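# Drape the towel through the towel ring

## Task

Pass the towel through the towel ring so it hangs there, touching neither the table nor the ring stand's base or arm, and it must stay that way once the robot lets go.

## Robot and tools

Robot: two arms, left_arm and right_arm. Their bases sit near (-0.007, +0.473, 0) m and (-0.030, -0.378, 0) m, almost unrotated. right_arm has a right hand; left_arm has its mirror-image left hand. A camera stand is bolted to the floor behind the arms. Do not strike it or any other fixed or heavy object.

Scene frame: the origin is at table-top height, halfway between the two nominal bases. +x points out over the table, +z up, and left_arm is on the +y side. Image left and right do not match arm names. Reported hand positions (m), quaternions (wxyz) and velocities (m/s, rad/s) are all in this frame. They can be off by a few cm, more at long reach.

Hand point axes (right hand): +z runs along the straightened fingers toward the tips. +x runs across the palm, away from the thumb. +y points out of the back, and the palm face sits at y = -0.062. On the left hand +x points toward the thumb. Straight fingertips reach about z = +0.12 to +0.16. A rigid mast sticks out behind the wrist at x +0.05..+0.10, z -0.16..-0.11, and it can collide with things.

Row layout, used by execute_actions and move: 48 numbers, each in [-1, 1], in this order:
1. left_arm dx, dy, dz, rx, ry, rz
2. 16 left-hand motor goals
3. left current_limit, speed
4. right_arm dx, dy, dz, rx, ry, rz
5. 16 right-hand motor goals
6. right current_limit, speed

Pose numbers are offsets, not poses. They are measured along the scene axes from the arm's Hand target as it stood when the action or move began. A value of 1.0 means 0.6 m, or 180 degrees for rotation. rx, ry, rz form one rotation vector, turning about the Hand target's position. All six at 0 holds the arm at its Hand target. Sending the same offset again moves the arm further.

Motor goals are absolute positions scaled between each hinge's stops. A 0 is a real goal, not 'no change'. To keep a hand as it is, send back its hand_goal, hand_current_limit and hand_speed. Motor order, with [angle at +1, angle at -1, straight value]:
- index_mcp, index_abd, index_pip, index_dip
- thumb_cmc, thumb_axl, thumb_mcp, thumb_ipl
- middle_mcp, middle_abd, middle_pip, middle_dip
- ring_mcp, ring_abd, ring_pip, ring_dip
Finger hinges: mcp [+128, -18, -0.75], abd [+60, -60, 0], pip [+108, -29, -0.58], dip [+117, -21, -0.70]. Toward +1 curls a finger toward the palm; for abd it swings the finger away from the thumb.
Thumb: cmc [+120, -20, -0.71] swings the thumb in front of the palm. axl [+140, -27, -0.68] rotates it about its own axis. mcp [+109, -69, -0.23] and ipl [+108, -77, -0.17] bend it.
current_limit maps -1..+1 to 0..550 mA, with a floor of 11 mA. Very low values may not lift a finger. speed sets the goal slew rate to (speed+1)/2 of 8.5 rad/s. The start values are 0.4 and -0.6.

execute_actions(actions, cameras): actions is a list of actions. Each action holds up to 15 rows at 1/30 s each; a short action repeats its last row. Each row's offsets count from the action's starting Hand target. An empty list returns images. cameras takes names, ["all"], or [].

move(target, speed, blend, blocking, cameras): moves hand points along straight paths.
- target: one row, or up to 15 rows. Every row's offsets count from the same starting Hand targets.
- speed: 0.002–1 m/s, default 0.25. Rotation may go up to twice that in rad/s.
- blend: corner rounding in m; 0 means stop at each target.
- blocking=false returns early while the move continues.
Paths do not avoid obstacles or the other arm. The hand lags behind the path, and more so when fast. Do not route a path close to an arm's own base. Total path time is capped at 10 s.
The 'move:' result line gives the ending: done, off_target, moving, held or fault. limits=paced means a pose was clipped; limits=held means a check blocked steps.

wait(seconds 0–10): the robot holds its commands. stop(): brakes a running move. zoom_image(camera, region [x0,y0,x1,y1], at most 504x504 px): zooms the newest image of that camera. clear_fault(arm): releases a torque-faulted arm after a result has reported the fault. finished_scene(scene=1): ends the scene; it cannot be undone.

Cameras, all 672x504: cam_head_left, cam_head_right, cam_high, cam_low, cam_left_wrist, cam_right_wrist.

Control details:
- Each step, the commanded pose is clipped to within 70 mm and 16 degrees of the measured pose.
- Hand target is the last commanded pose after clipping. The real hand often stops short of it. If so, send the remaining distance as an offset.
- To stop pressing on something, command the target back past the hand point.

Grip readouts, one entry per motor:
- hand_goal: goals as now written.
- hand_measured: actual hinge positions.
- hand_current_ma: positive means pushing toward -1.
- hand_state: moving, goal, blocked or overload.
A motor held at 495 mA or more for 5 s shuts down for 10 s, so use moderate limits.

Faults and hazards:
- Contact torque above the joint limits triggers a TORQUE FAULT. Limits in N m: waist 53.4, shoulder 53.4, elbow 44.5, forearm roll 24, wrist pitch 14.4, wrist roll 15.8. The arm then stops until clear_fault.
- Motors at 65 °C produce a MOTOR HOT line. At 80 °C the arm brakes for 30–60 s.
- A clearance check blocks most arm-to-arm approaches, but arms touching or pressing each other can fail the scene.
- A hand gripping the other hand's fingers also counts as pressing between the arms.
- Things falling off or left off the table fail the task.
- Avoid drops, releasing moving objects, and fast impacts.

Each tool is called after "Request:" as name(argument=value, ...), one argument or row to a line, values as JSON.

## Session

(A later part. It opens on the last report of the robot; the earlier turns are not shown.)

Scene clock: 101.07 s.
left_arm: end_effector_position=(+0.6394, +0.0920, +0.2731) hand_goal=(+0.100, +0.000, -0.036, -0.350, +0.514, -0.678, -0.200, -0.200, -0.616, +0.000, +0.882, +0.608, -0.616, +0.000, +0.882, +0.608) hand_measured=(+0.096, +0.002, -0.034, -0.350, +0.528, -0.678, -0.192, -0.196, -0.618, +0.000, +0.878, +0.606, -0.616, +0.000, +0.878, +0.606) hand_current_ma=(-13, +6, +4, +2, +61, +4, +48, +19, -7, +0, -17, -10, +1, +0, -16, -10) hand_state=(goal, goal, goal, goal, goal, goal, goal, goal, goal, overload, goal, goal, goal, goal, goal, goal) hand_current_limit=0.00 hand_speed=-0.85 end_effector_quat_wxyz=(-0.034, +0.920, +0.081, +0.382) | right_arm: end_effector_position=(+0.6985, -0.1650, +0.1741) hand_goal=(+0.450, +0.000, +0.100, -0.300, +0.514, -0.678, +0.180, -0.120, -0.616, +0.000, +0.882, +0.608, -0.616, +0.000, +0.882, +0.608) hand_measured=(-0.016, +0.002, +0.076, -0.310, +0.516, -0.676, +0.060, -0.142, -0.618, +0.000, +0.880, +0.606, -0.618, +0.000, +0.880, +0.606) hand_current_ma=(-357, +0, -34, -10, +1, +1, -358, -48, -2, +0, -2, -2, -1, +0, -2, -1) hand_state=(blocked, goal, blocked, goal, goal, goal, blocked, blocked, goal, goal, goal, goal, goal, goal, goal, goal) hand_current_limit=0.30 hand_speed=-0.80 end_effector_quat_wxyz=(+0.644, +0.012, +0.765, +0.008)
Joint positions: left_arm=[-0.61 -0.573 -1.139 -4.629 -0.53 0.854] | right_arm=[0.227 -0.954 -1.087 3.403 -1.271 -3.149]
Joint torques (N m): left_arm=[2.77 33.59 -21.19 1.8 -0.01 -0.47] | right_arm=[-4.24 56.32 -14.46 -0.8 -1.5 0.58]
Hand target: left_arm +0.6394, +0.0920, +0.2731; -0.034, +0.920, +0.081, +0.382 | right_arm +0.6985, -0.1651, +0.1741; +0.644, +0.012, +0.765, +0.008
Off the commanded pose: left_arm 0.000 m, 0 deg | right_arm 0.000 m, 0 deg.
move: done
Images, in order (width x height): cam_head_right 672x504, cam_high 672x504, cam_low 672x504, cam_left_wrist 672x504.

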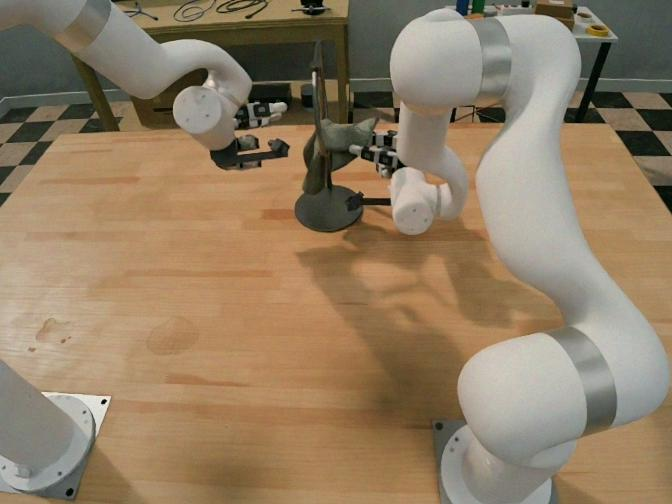

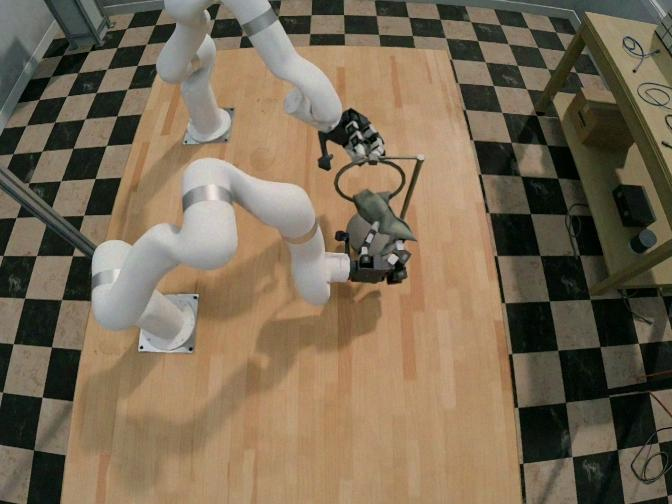

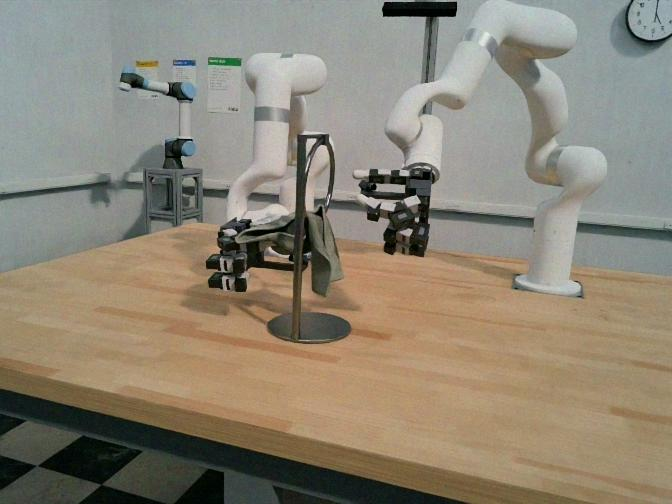

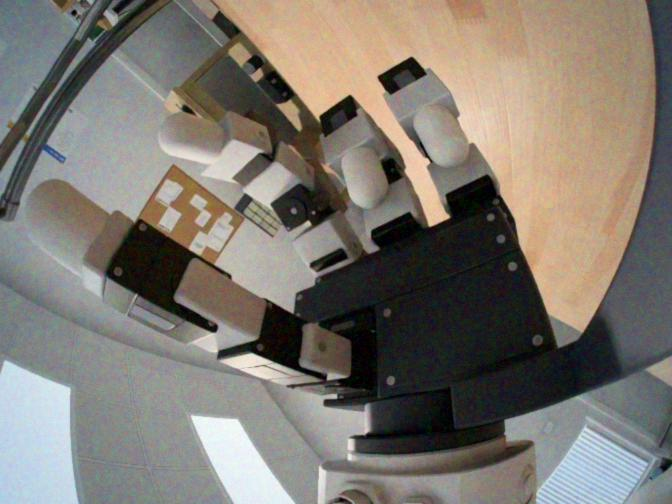

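Request:
move(
  target=[0, 0, 0.0, 0, 0, 0, 0.1, 0, -0.036, -0.35, 0.514, -0.678, -0.2, -0.2, -0.616, 0, 0.883, 0.609, -0.616, 0, 0.883, 0.609, 0.0, -0.85, 0, 0.05, -0.0417, 0, 0, 0, 0.45, 0, 0.1, -0.3, 0.514, -0.678, 0.18, -0.12, -0.616, 0, 0.883, 0.609, -0.616, 0, 0.883, 0.609, 0.3, -0.8],
  speed=0.05,
)

Request:
move(
  target=[0, 0, 0.0, 0, 0, 0, 0.1, 0, -0.036, -0.35, 0.514, -0.678, -0.2, -0.2, -0.616, 0, 0.883, 0.609, -0.616, 0, 0.883, 0.609, 0.0, -0.85, 0, 0, 0, 0, 0, 0, -0.3, 0, 0.1, -0.4, 0.514, -0.678, -0.2, -0.168, -0.616, 0, 0.883, 0.609, -0.616, 0, 0.883, 0.609, 0.1, -0.85],
  speed=0.05,
  cameras=["cam_high","cam_low","cam_head_right","cam_left_wrist"],
)

Request:
zoom_image(
  camera="cam_high",
  region=[290, 130, 450, 290],
)

Request:
zoom_image(
  camera="cam_head_right",
  region=[240, 40, 440, 240],
)

Request:
zoom_image(
  camera="cam_low",
  region=[200, 100, 400, 360],
)

Scene clock: 103.03 s.
left_arm: end_effector_position=(+0.6394, +0.0920, +0.2731) hand_goal=(+0.100, +0.000, -0.036, -0.350, +0.514, -0.678, -0.200, -0.200, -0.616, +0.000, +0.882, +0.608, -0.616, +0.000, +0.882, +0.608) hand_measured=(+0.096, +0.002, -0.034, -0.350, +0.528, -0.678, -0.192, -0.196, -0.618, +0.000, +0.878, +0.606, -0.616, +0.000, +0.878, +0.606) hand_current_ma=(-13, +6, +4, +2, +61, +4, +48, +19, -7, +0, -17, -10, +1, +0, -16, -10) hand_state=(goal, goal, goal, goal, goal, goal, goal, goal, goal, overload, goal, goal, goal, goal, goal, goal) hand_current_limit=0.00 hand_speed=-0.85 end_effector_quat_wxyz=(-0.034, +0.920, +0.081, +0.382) | right_arm: end_effector_position=(+0.6985, -0.1351, +0.1491) hand_goal=(+0.450, +0.000, +0.100, -0.300, +0.514, -0.678, +0.180, -0.120, -0.616, +0.000, +0.882, +0.608, -0.616, +0.000, +0.882, +0.608) hand_measured=(-0.016, +0.002, +0.076, -0.310, +0.512, -0.678, +0.060, -0.142, -0.618, +0.000, +0.880, +0.606, -0.618, +0.000, +0.880, +0.606) hand_current_ma=(-357, +0, -34, -11, -1, +0, -358, -48, -2, +0, -2, -2, -1, +0, -2, -1) hand_state=(blocked, goal, blocked, goal, goal, goal, blocked, blocked, goal, goal, goal, goal, goal, goal, goal, goal) hand_current_limit=0.30 hand_speed=-0.80 end_effector_quat_wxyz=(+0.644, +0.012, +0.765, +0.008)
Joint positions: left_arm=[-0.61 -0.573 -1.139 -4.629 -0.53 0.854] | right_arm=[0.282 -1.022 -1.139 3.458 -1.288 -3.151]
Joint torques (N m): left_arm=[3.22 33.59 -21.08 1.91 -0.02 -0.36] | right_arm=[1.71 57.42 -13.51 0.48 -1.5 -0.53]
Hand target: left_arm +0.6394, +0.0920, +0.2731; -0.034, +0.920, +0.081, +0.382 | right_arm +0.6985, -0.1351, +0.1490; +0.644, +0.012, +0.765, +0.008
Off the commanded pose: left_arm 0.000 m, 0 deg | right_arm 0.000 m, 0 deg.
move: done

Scene clock: 104.13 s.
left_arm: end_effector_position=(+0.6394, +0.0920, +0.2731) hand_goal=(+0.100, +0.000, -0.036, -0.350, +0.514, -0.678, -0.200, -0.200, -0.616, +0.000, +0.882, +0.608, -0.616, +0.000, +0.882, +0.608) hand_measured=(+0.096, +0.002, -0.034, -0.350, +0.528, -0.678, -0.192, -0.196, -0.618, +0.000, +0.878, +0.606, -0.616, +0.000, +0.878, +0.606) hand_current_ma=(-13, +6, +4, +2, +61, +4, +48, +19, -7, +0, -17, -10, +1, +0, -16, -10) hand_state=(goal, goal, goal, goal, goal, goal, goal, goal, goal, overload, goal, goal, goal, goal, goal, goal) hand_current_limit=0.00 hand_speed=-0.85 end_effector_quat_wxyz=(-0.034, +0.920, +0.081, +0.382) | right_arm: end_effector_position=(+0.6985, -0.1351, +0.1490) hand_goal=(-0.300, +0.000, +0.100, -0.400, +0.514, -0.678, -0.200, -0.168, -0.616, +0.000, +0.882, +0.608, -0.616, +0.000, +0.882, +0.608) hand_measured=(-0.298, +0.002, +0.098, -0.398, +0.520, -0.678, -0.196, -0.170, -0.618, +0.000, +0.880, +0.606, -0.618, +0.000, +0.880, +0.606) hand_current_ma=(+1, +1, -1, +1, +4, +0, +4, -1, -2, +0, -2, -2, -1, +0, -2, -1) hand_state=(goal, goal, goal, goal, goal, goal, goal, goal, goal, goal, goal, goal, goal, goal, goal, goal) hand_current_limit=0.10 hand_speed=-0.85 end_effector_quat_wxyz=(+0.644, +0.012, +0.765, +0.008)
Joint positions: left_arm=[-0.61 -0.573 -1.139 -4.629 -0.53 0.854] | right_arm=[0.282 -1.022 -1.139 3.458 -1.288 -3.152]
Joint torques (N m): left_arm=[2.84 33.16 -21.31 1.78 -0.04 -0.39] | right_arm=[2.1 58.89 -14.93 -0.18 -1.6 -0.32]
Hand target: left_arm +0.6394, +0.0920, +0.2731; -0.034, +0.920, +0.081, +0.382 | right_arm +0.6985, -0.1351, +0.1490; +0.644, +0.012, +0.765, +0.008
Off the commanded pose: left_arm 0.000 m, 0 deg | right_arm 0.000 m, 0 deg.
move: done
Images, in order (width x height): cam_head_right 672x504, cam_high 672x504, cam_low 672x504, cam_left_wrist 672x504.

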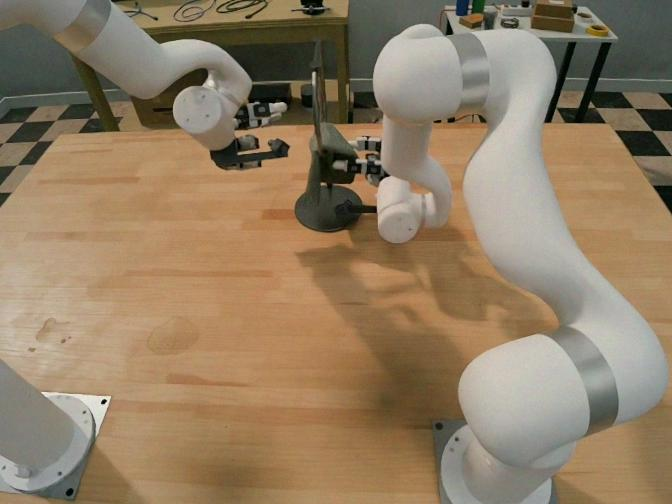

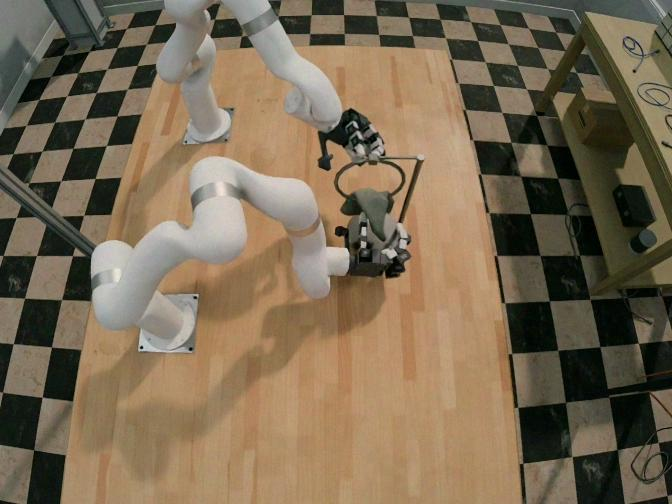

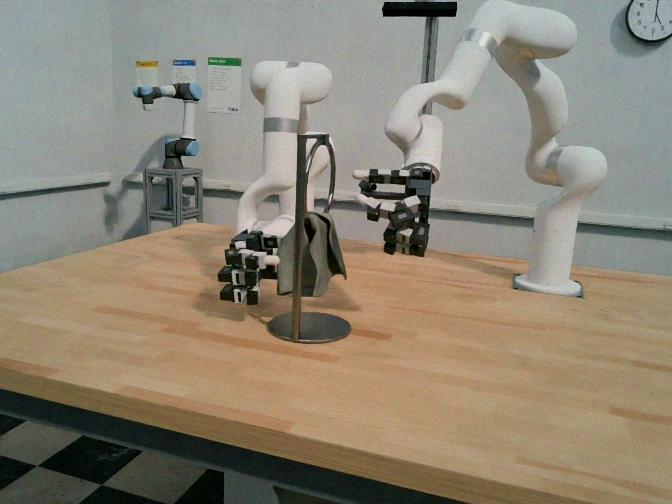

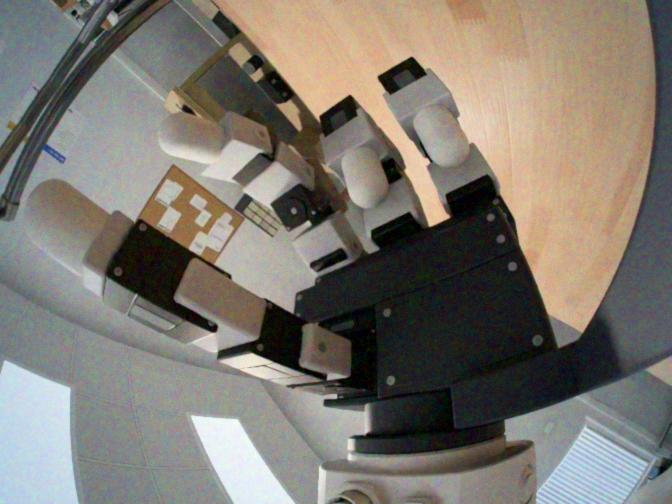

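Scaled by 3.150 from the camera's 672x504 image, which has a finer 960x720 frame.

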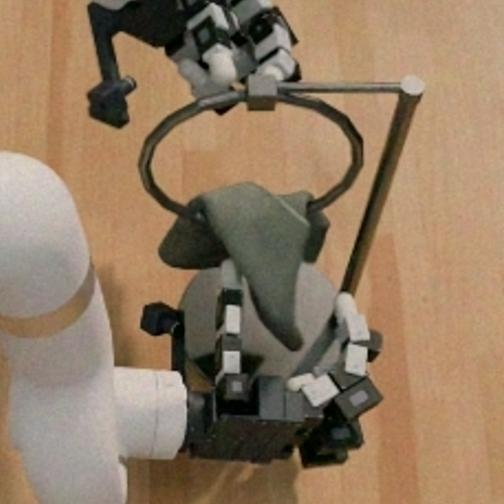

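Scaled by 2.520 from the camera's 672x504 image, which has a finer 960x720 frame.

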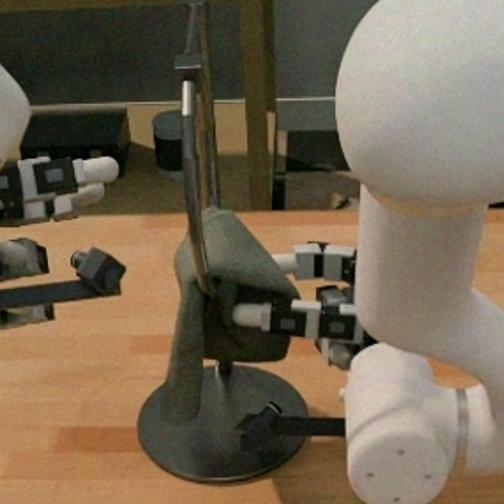

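Scaled by 1.938 from the camera's 672x504 image, which has a finer 960x720 frame.

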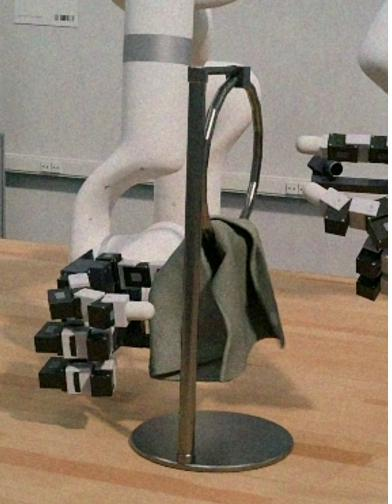

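Request:
move(
  target=[0, 0.03, 0.0, 0, 0, 0, 0.1, 0, -0.036, -0.35, 0.514, -0.678, -0.2, -0.2, -0.616, 0, 0.883, 0.609, -0.616, 0, 0.883, 0.609, 0.0, -0.85, 0, -0.22, 0, 0, 0, 0, -0.3, 0, 0.1, -0.4, 0.514, -0.678, -0.2, -0.168, -0.616, 0, 0.883, 0.609, -0.616, 0, 0.883, 0.609, 0.1, -0.85],
  speed=0.06,
  cameras=["all"],
)

Request:
zoom_image(
  camera="cam_high",
  region=[290, 130, 450, 290],
)

Request:
zoom_image(
  camera="cam_head_right",
  region=[240, 40, 440, 240],
)

Request:
zoom_image(
  camera="cam_low",
  region=[200, 100, 400, 360],
)

Request:
zoom_image(
  camera="cam_head_left",
  region=[240, 40, 440, 240],
)

Scene clock: 109.30 s.
left_arm: end_effector_position=(+0.6394, +0.1100, +0.2731) hand_goal=(+0.100, +0.000, -0.036, -0.350, +0.514, -0.678, -0.200, -0.200, -0.616, +0.000, +0.882, +0.608, -0.616, +0.000, +0.882, +0.608) hand_measured=(+0.096, +0.002, -0.034, -0.350, +0.528, -0.678, -0.192, -0.196, -0.618, +0.000, +0.878, +0.606, -0.616, +0.000, +0.878, +0.606) hand_current_ma=(-13, +6, +4, +2, +61, +4, +48, +19, -7, +0, -17, -10, +1, +0, -16, -10) hand_state=(goal, goal, goal, goal, goal, goal, goal, goal, goal, overload, goal, goal, goal, goal, goal, goal) hand_current_limit=0.00 hand_speed=-0.85 end_effector_quat_wxyz=(-0.034, +0.920, +0.081, +0.382) | right_arm: end_effector_position=(+0.6985, -0.2670, +0.1490) hand_goal=(-0.300, +0.000, +0.100, -0.400, +0.514, -0.678, -0.200, -0.168, -0.616, +0.000, +0.882, +0.608, -0.616, +0.000, +0.882, +0.608) hand_measured=(-0.298, +0.002, +0.098, -0.398, +0.520, -0.678, -0.196, -0.170, -0.618, +0.000, +0.880, +0.606, -0.618, +0.000, +0.880, +0.606) hand_current_ma=(+0, +1, -1, +1, +4, +0, +4, -1, -2, +0, -2, -2, -1, +0, -2, -1) hand_state=(goal, goal, goal, goal, goal, goal, goal, goal, goal, goal, goal, goal, goal, goal, goal, goal) hand_current_limit=0.10 hand_speed=-0.85 end_effector_quat_wxyz=(+0.644, +0.012, +0.765, +0.008)
Joint positions: left_arm=[-0.584 -0.553 -1.106 -4.584 -0.518 0.827] | right_arm=[0.031 -0.996 -1.068 3.2 -1.327 -3.119]
Joint torques (N m): left_arm=[3.82 32.75 -21.17 1.69 0.01 -0.47] | right_arm=[-2.68 65.93 -9.83 -1.4 -1.68 0.53]
Hand target: left_arm +0.6394, +0.1100, +0.2731; -0.034, +0.920, +0.081, +0.382 | right_arm +0.6985, -0.2671, +0.1490; +0.644, +0.012, +0.765, +0.008
Off the commanded pose: left_arm 0.000 m, 0 deg | right_arm 0.000 m, 0 deg.
move: done

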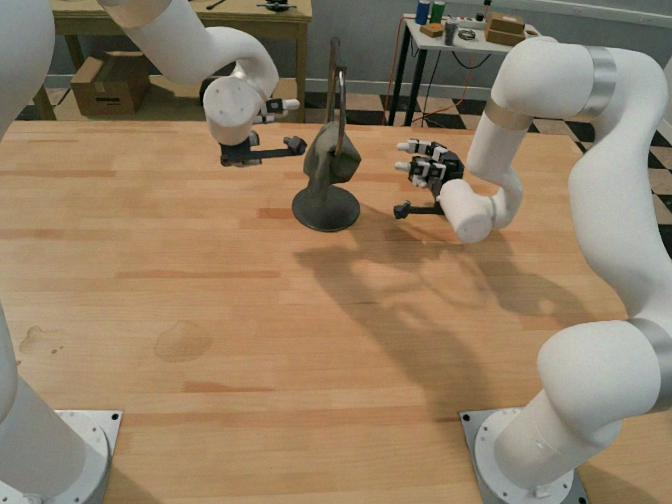

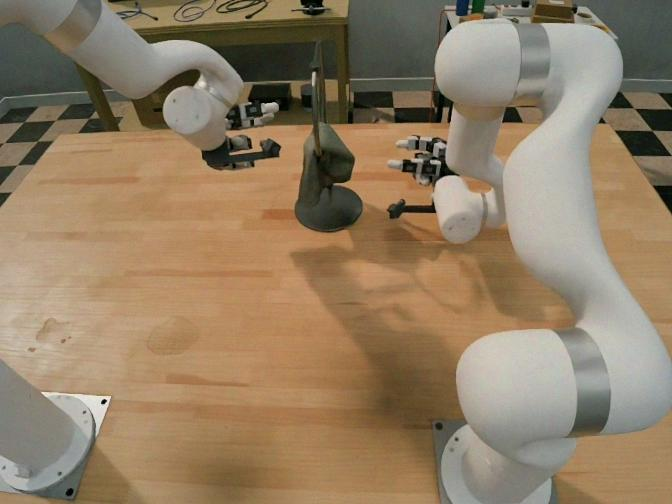

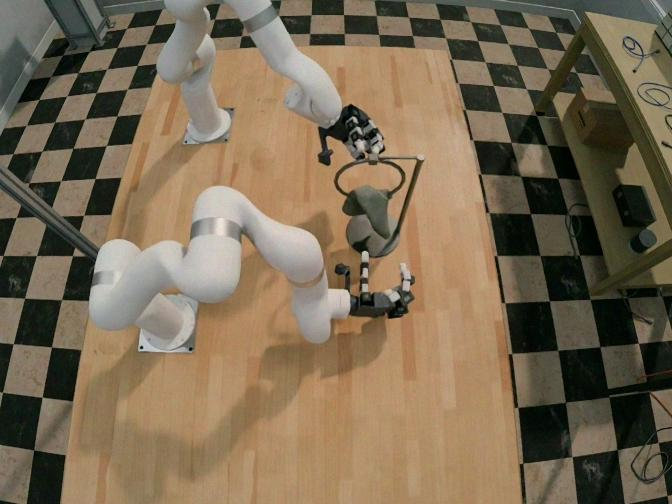

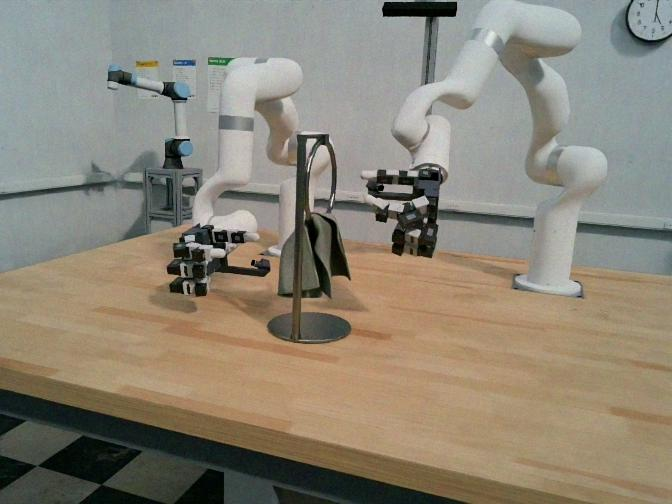

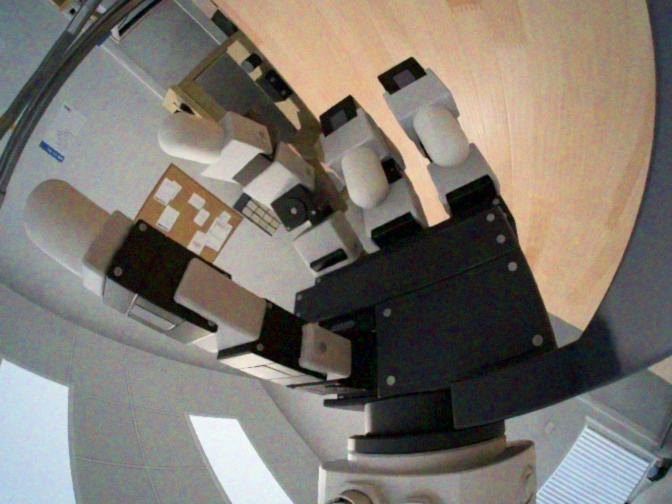

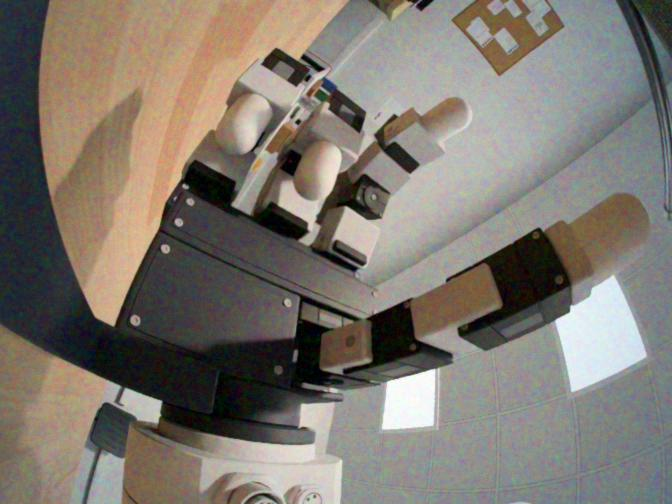

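Scaled by 3.150 from the camera's 672x504 image, which has a finer 960x720 frame.

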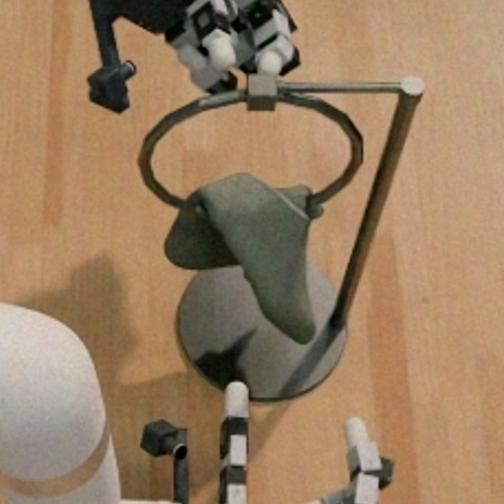

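Scaled by 2.520 from the camera's 672x504 image, which has a finer 960x720 frame.

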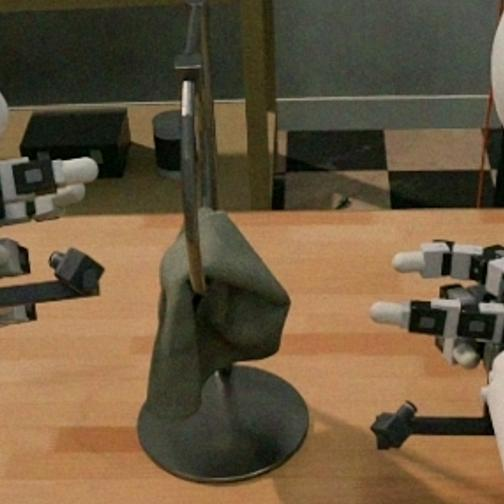

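Scaled by 1.938 from the camera's 672x504 image, which has a finer 960x720 frame.

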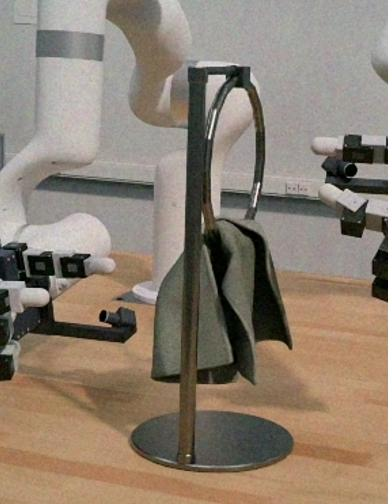

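Scaled by 2.520 from the camera's 672x504 image, which has a finer 960x720 frame.

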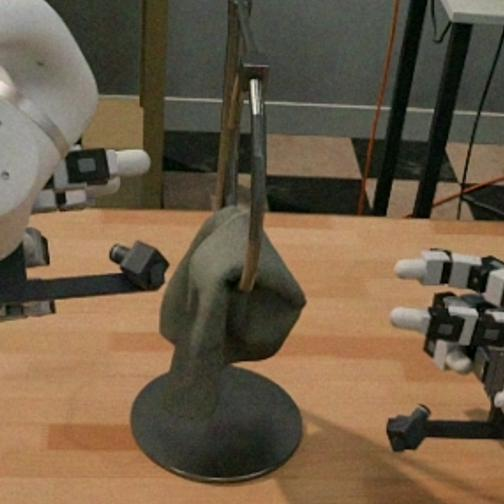

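Request:
wait(
  seconds=1.5,
  cameras=["cam_low","cam_high"],
)

Request:
zoom_image(
  camera="cam_low",
  region=[200, 100, 400, 360],
)

Request:
zoom_image(
  camera="cam_high",
  region=[290, 130, 450, 290],
)

Scene clock: 112.03 s.
left_arm: end_effector_position=(+0.6394, +0.1100, +0.2731) hand_goal=(+0.100, +0.000, -0.036, -0.350, +0.514, -0.678, -0.200, -0.200, -0.616, +0.000, +0.882, +0.608, -0.616, +0.000, +0.882, +0.608) hand_measured=(+0.096, +0.002, -0.034, -0.350, +0.528, -0.678, -0.192, -0.196, -0.618, +0.000, +0.878, +0.606, -0.616, +0.000, +0.878, +0.606) hand_current_ma=(-13, +6, +4, +2, +61, +4, +48, +19, -7, +0, -17, -10, +1, +0, -16, -10) hand_state=(goal, goal, goal, goal, goal, goal, goal, goal, goal, overload, goal, goal, goal, goal, goal, goal) hand_current_limit=0.00 hand_speed=-0.85 end_effector_quat_wxyz=(-0.034, +0.920, +0.081, +0.382) | right_arm: end_effector_position=(+0.6985, -0.2671, +0.1490) hand_goal=(-0.300, +0.000, +0.100, -0.400, +0.514, -0.678, -0.200, -0.168, -0.616, +0.000, +0.882, +0.608, -0.616, +0.000, +0.882, +0.608) hand_measured=(-0.298, +0.002, +0.098, -0.398, +0.520, -0.678, -0.196, -0.170, -0.618, +0.000, +0.880, +0.606, -0.618, +0.000, +0.880, +0.606) hand_current_ma=(+0, +1, -1, +1, +4, +0, +4, -1, -2, +0, -2, -2, -1, +0, -2, -1) hand_state=(goal, goal, goal, goal, goal, goal, goal, goal, goal, goal, goal, goal, goal, goal, goal, goal) hand_current_limit=0.10 hand_speed=-0.85 end_effector_quat_wxyz=(+0.644, +0.012, +0.765, +0.008)
Joint positions: left_arm=[-0.584 -0.553 -1.106 -4.584 -0.518 0.827] | right_arm=[0.031 -0.996 -1.068 3.2 -1.327 -3.119]
Joint torques (N m): left_arm=[2.97 33.15 -20.92 1.7 0.02 -0.43] | right_arm=[-2.25 66.23 -11.23 -1.07 -1.79 0.56]
Hand target: left_arm +0.6394, +0.1100, +0.2731; -0.034, +0.920, +0.081, +0.382 | right_arm +0.6985, -0.2671, +0.1490; +0.644, +0.012, +0.765, +0.008
Off the commanded pose: left_arm 0.000 m, 0 deg | right_arm 0.000 m, 0 deg.
wait: 1.50 s; at rest from the start
Images, in order (width x height): cam_high 672x504, cam_low 672x504.

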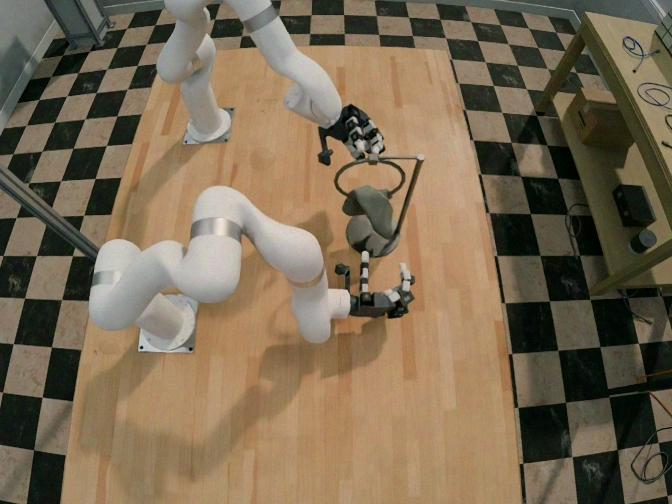

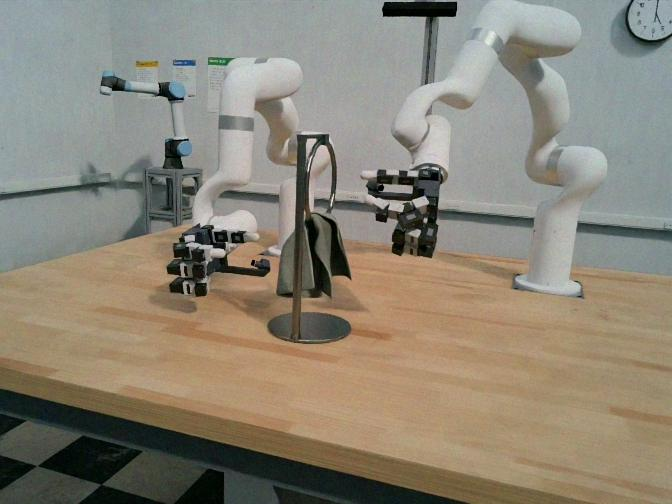

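Scaled by 1.938 from the camera's 672x504 image, which has a finer 960x720 frame.

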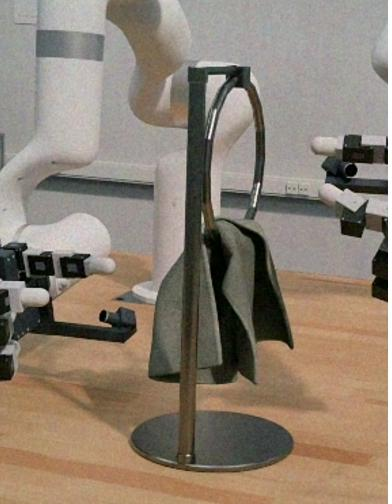

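Scaled by 3.150 from the camera's 672x504 image, which has a finer 960x720 frame.

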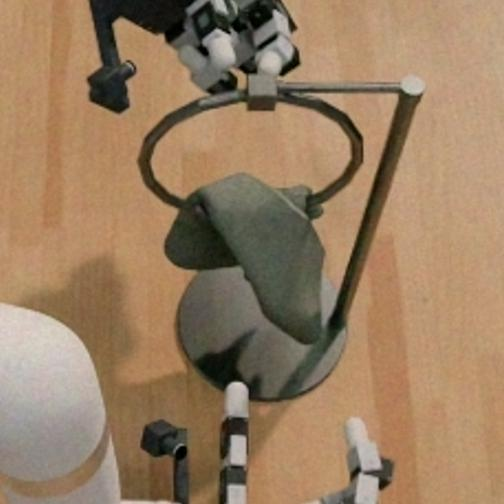

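Request:
wait(
  seconds=2,
  cameras=["cam_low","cam_high","cam_head_left"],
)

Request:
zoom_image(
  camera="cam_low",
  region=[200, 100, 400, 360],
)

Request:
zoom_image(
  camera="cam_high",
  region=[290, 130, 450, 290],
)

Request:
zoom_image(
  camera="cam_head_left",
  region=[240, 40, 440, 240],
)

Scene clock: 114.33 s.
left_arm: end_effector_position=(+0.6394, +0.1100, +0.2731) hand_goal=(+0.100, +0.000, -0.036, -0.350, +0.514, -0.678, -0.200, -0.200, -0.616, +0.000, +0.882, +0.608, -0.616, +0.000, +0.882, +0.608) hand_measured=(+0.096, +0.002, -0.034, -0.350, +0.528, -0.678, -0.192, -0.196, -0.618, +0.000, +0.878, +0.606, -0.616, +0.000, +0.878, +0.606) hand_current_ma=(-13, +6, +4, +2, +61, +4, +48, +19, -7, +0, -17, -10, +1, +0, -16, -10) hand_state=(goal, goal, goal, goal, goal, goal, goal, goal, goal, overload, goal, goal, goal, goal, goal, goal) hand_current_limit=0.00 hand_speed=-0.85 end_effector_quat_wxyz=(-0.034, +0.920, +0.081, +0.382) | right_arm: end_effector_position=(+0.6985, -0.2671, +0.1490) hand_goal=(-0.300, +0.000, +0.100, -0.400, +0.514, -0.678, -0.200, -0.168, -0.616, +0.000, +0.882, +0.608, -0.616, +0.000, +0.882, +0.608) hand_measured=(-0.298, +0.002, +0.098, -0.398, +0.520, -0.678, -0.196, -0.170, -0.618, +0.000, +0.880, +0.606, -0.618, +0.000, +0.880, +0.606) hand_current_ma=(+0, +1, -1, +1, +4, +0, +4, -1, -2, +0, -2, -2, -1, +0, -2, -1) hand_state=(goal, goal, goal, goal, goal, goal, goal, goal, goal, goal, goal, goal, goal, goal, goal, goal) hand_current_limit=0.10 hand_speed=-0.85 end_effector_quat_wxyz=(+0.644, +0.012, +0.765, +0.008)
Joint positions: left_arm=[-0.584 -0.553 -1.106 -4.584 -0.518 0.827] | right_arm=[0.031 -0.996 -1.068 3.2 -1.327 -3.119]
Joint torques (N m): left_arm=[3.45 32.45 -20.73 1.75 -0.04 -0.41] | right_arm=[-3.32 66.83 -10.27 -1.27 -1.5 0.65]
Hand target: left_arm +0.6394, +0.1100, +0.2731; -0.034, +0.920, +0.081, +0.382 | right_arm +0.6985, -0.2671, +0.1490; +0.644, +0.012, +0.765, +0.008
Off the commanded pose: left_arm 0.000 m, 0 deg | right_arm 0.000 m, 0 deg.
wait: 2.00 s; at rest from the start
Images, in order (width x height): cam_head_left 672x504, cam_high 672x504, cam_low 672x504.

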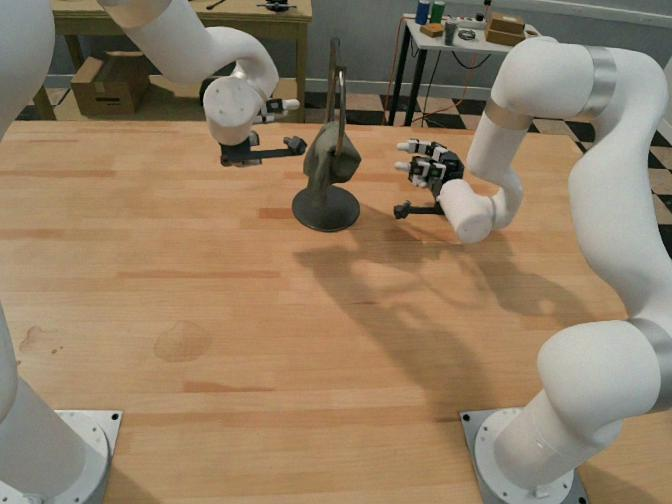

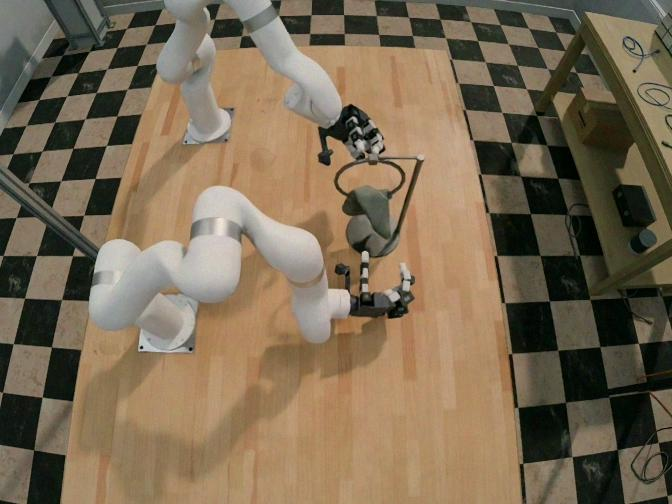

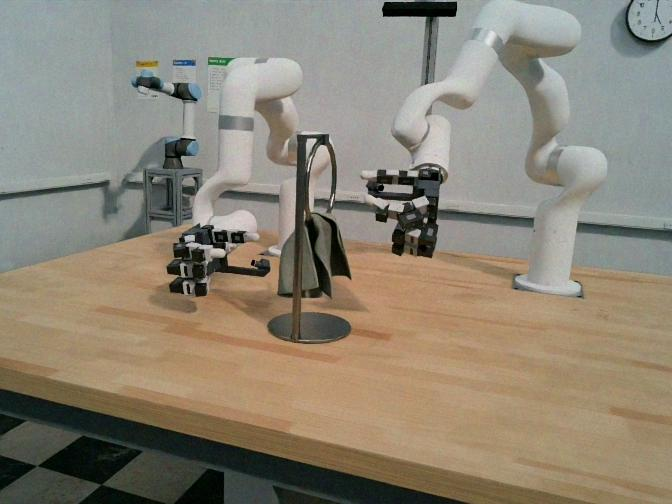

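Scaled by 1.938 from the camera's 672x504 image, which has a finer 960x720 frame.

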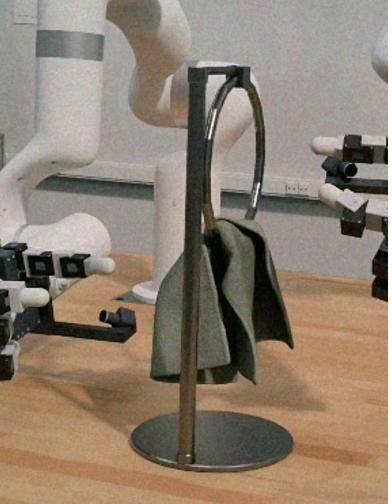

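Scaled by 3.150 from the camera's 672x504 image, which has a finer 960x720 frame.

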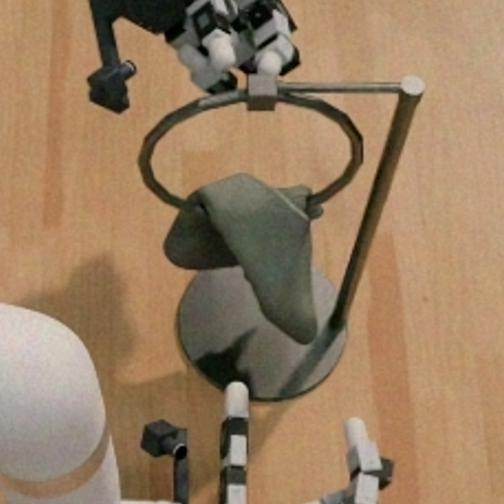

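Scaled by 2.520 from the camera's 672x504 image, which has a finer 960x720 frame.

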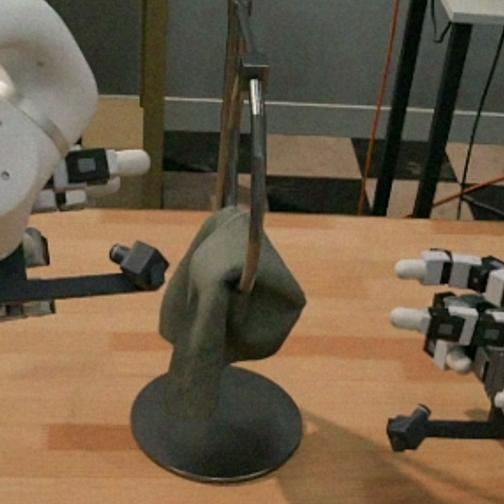

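Request:
finished_scene(
)

The scene is finished: the task was done.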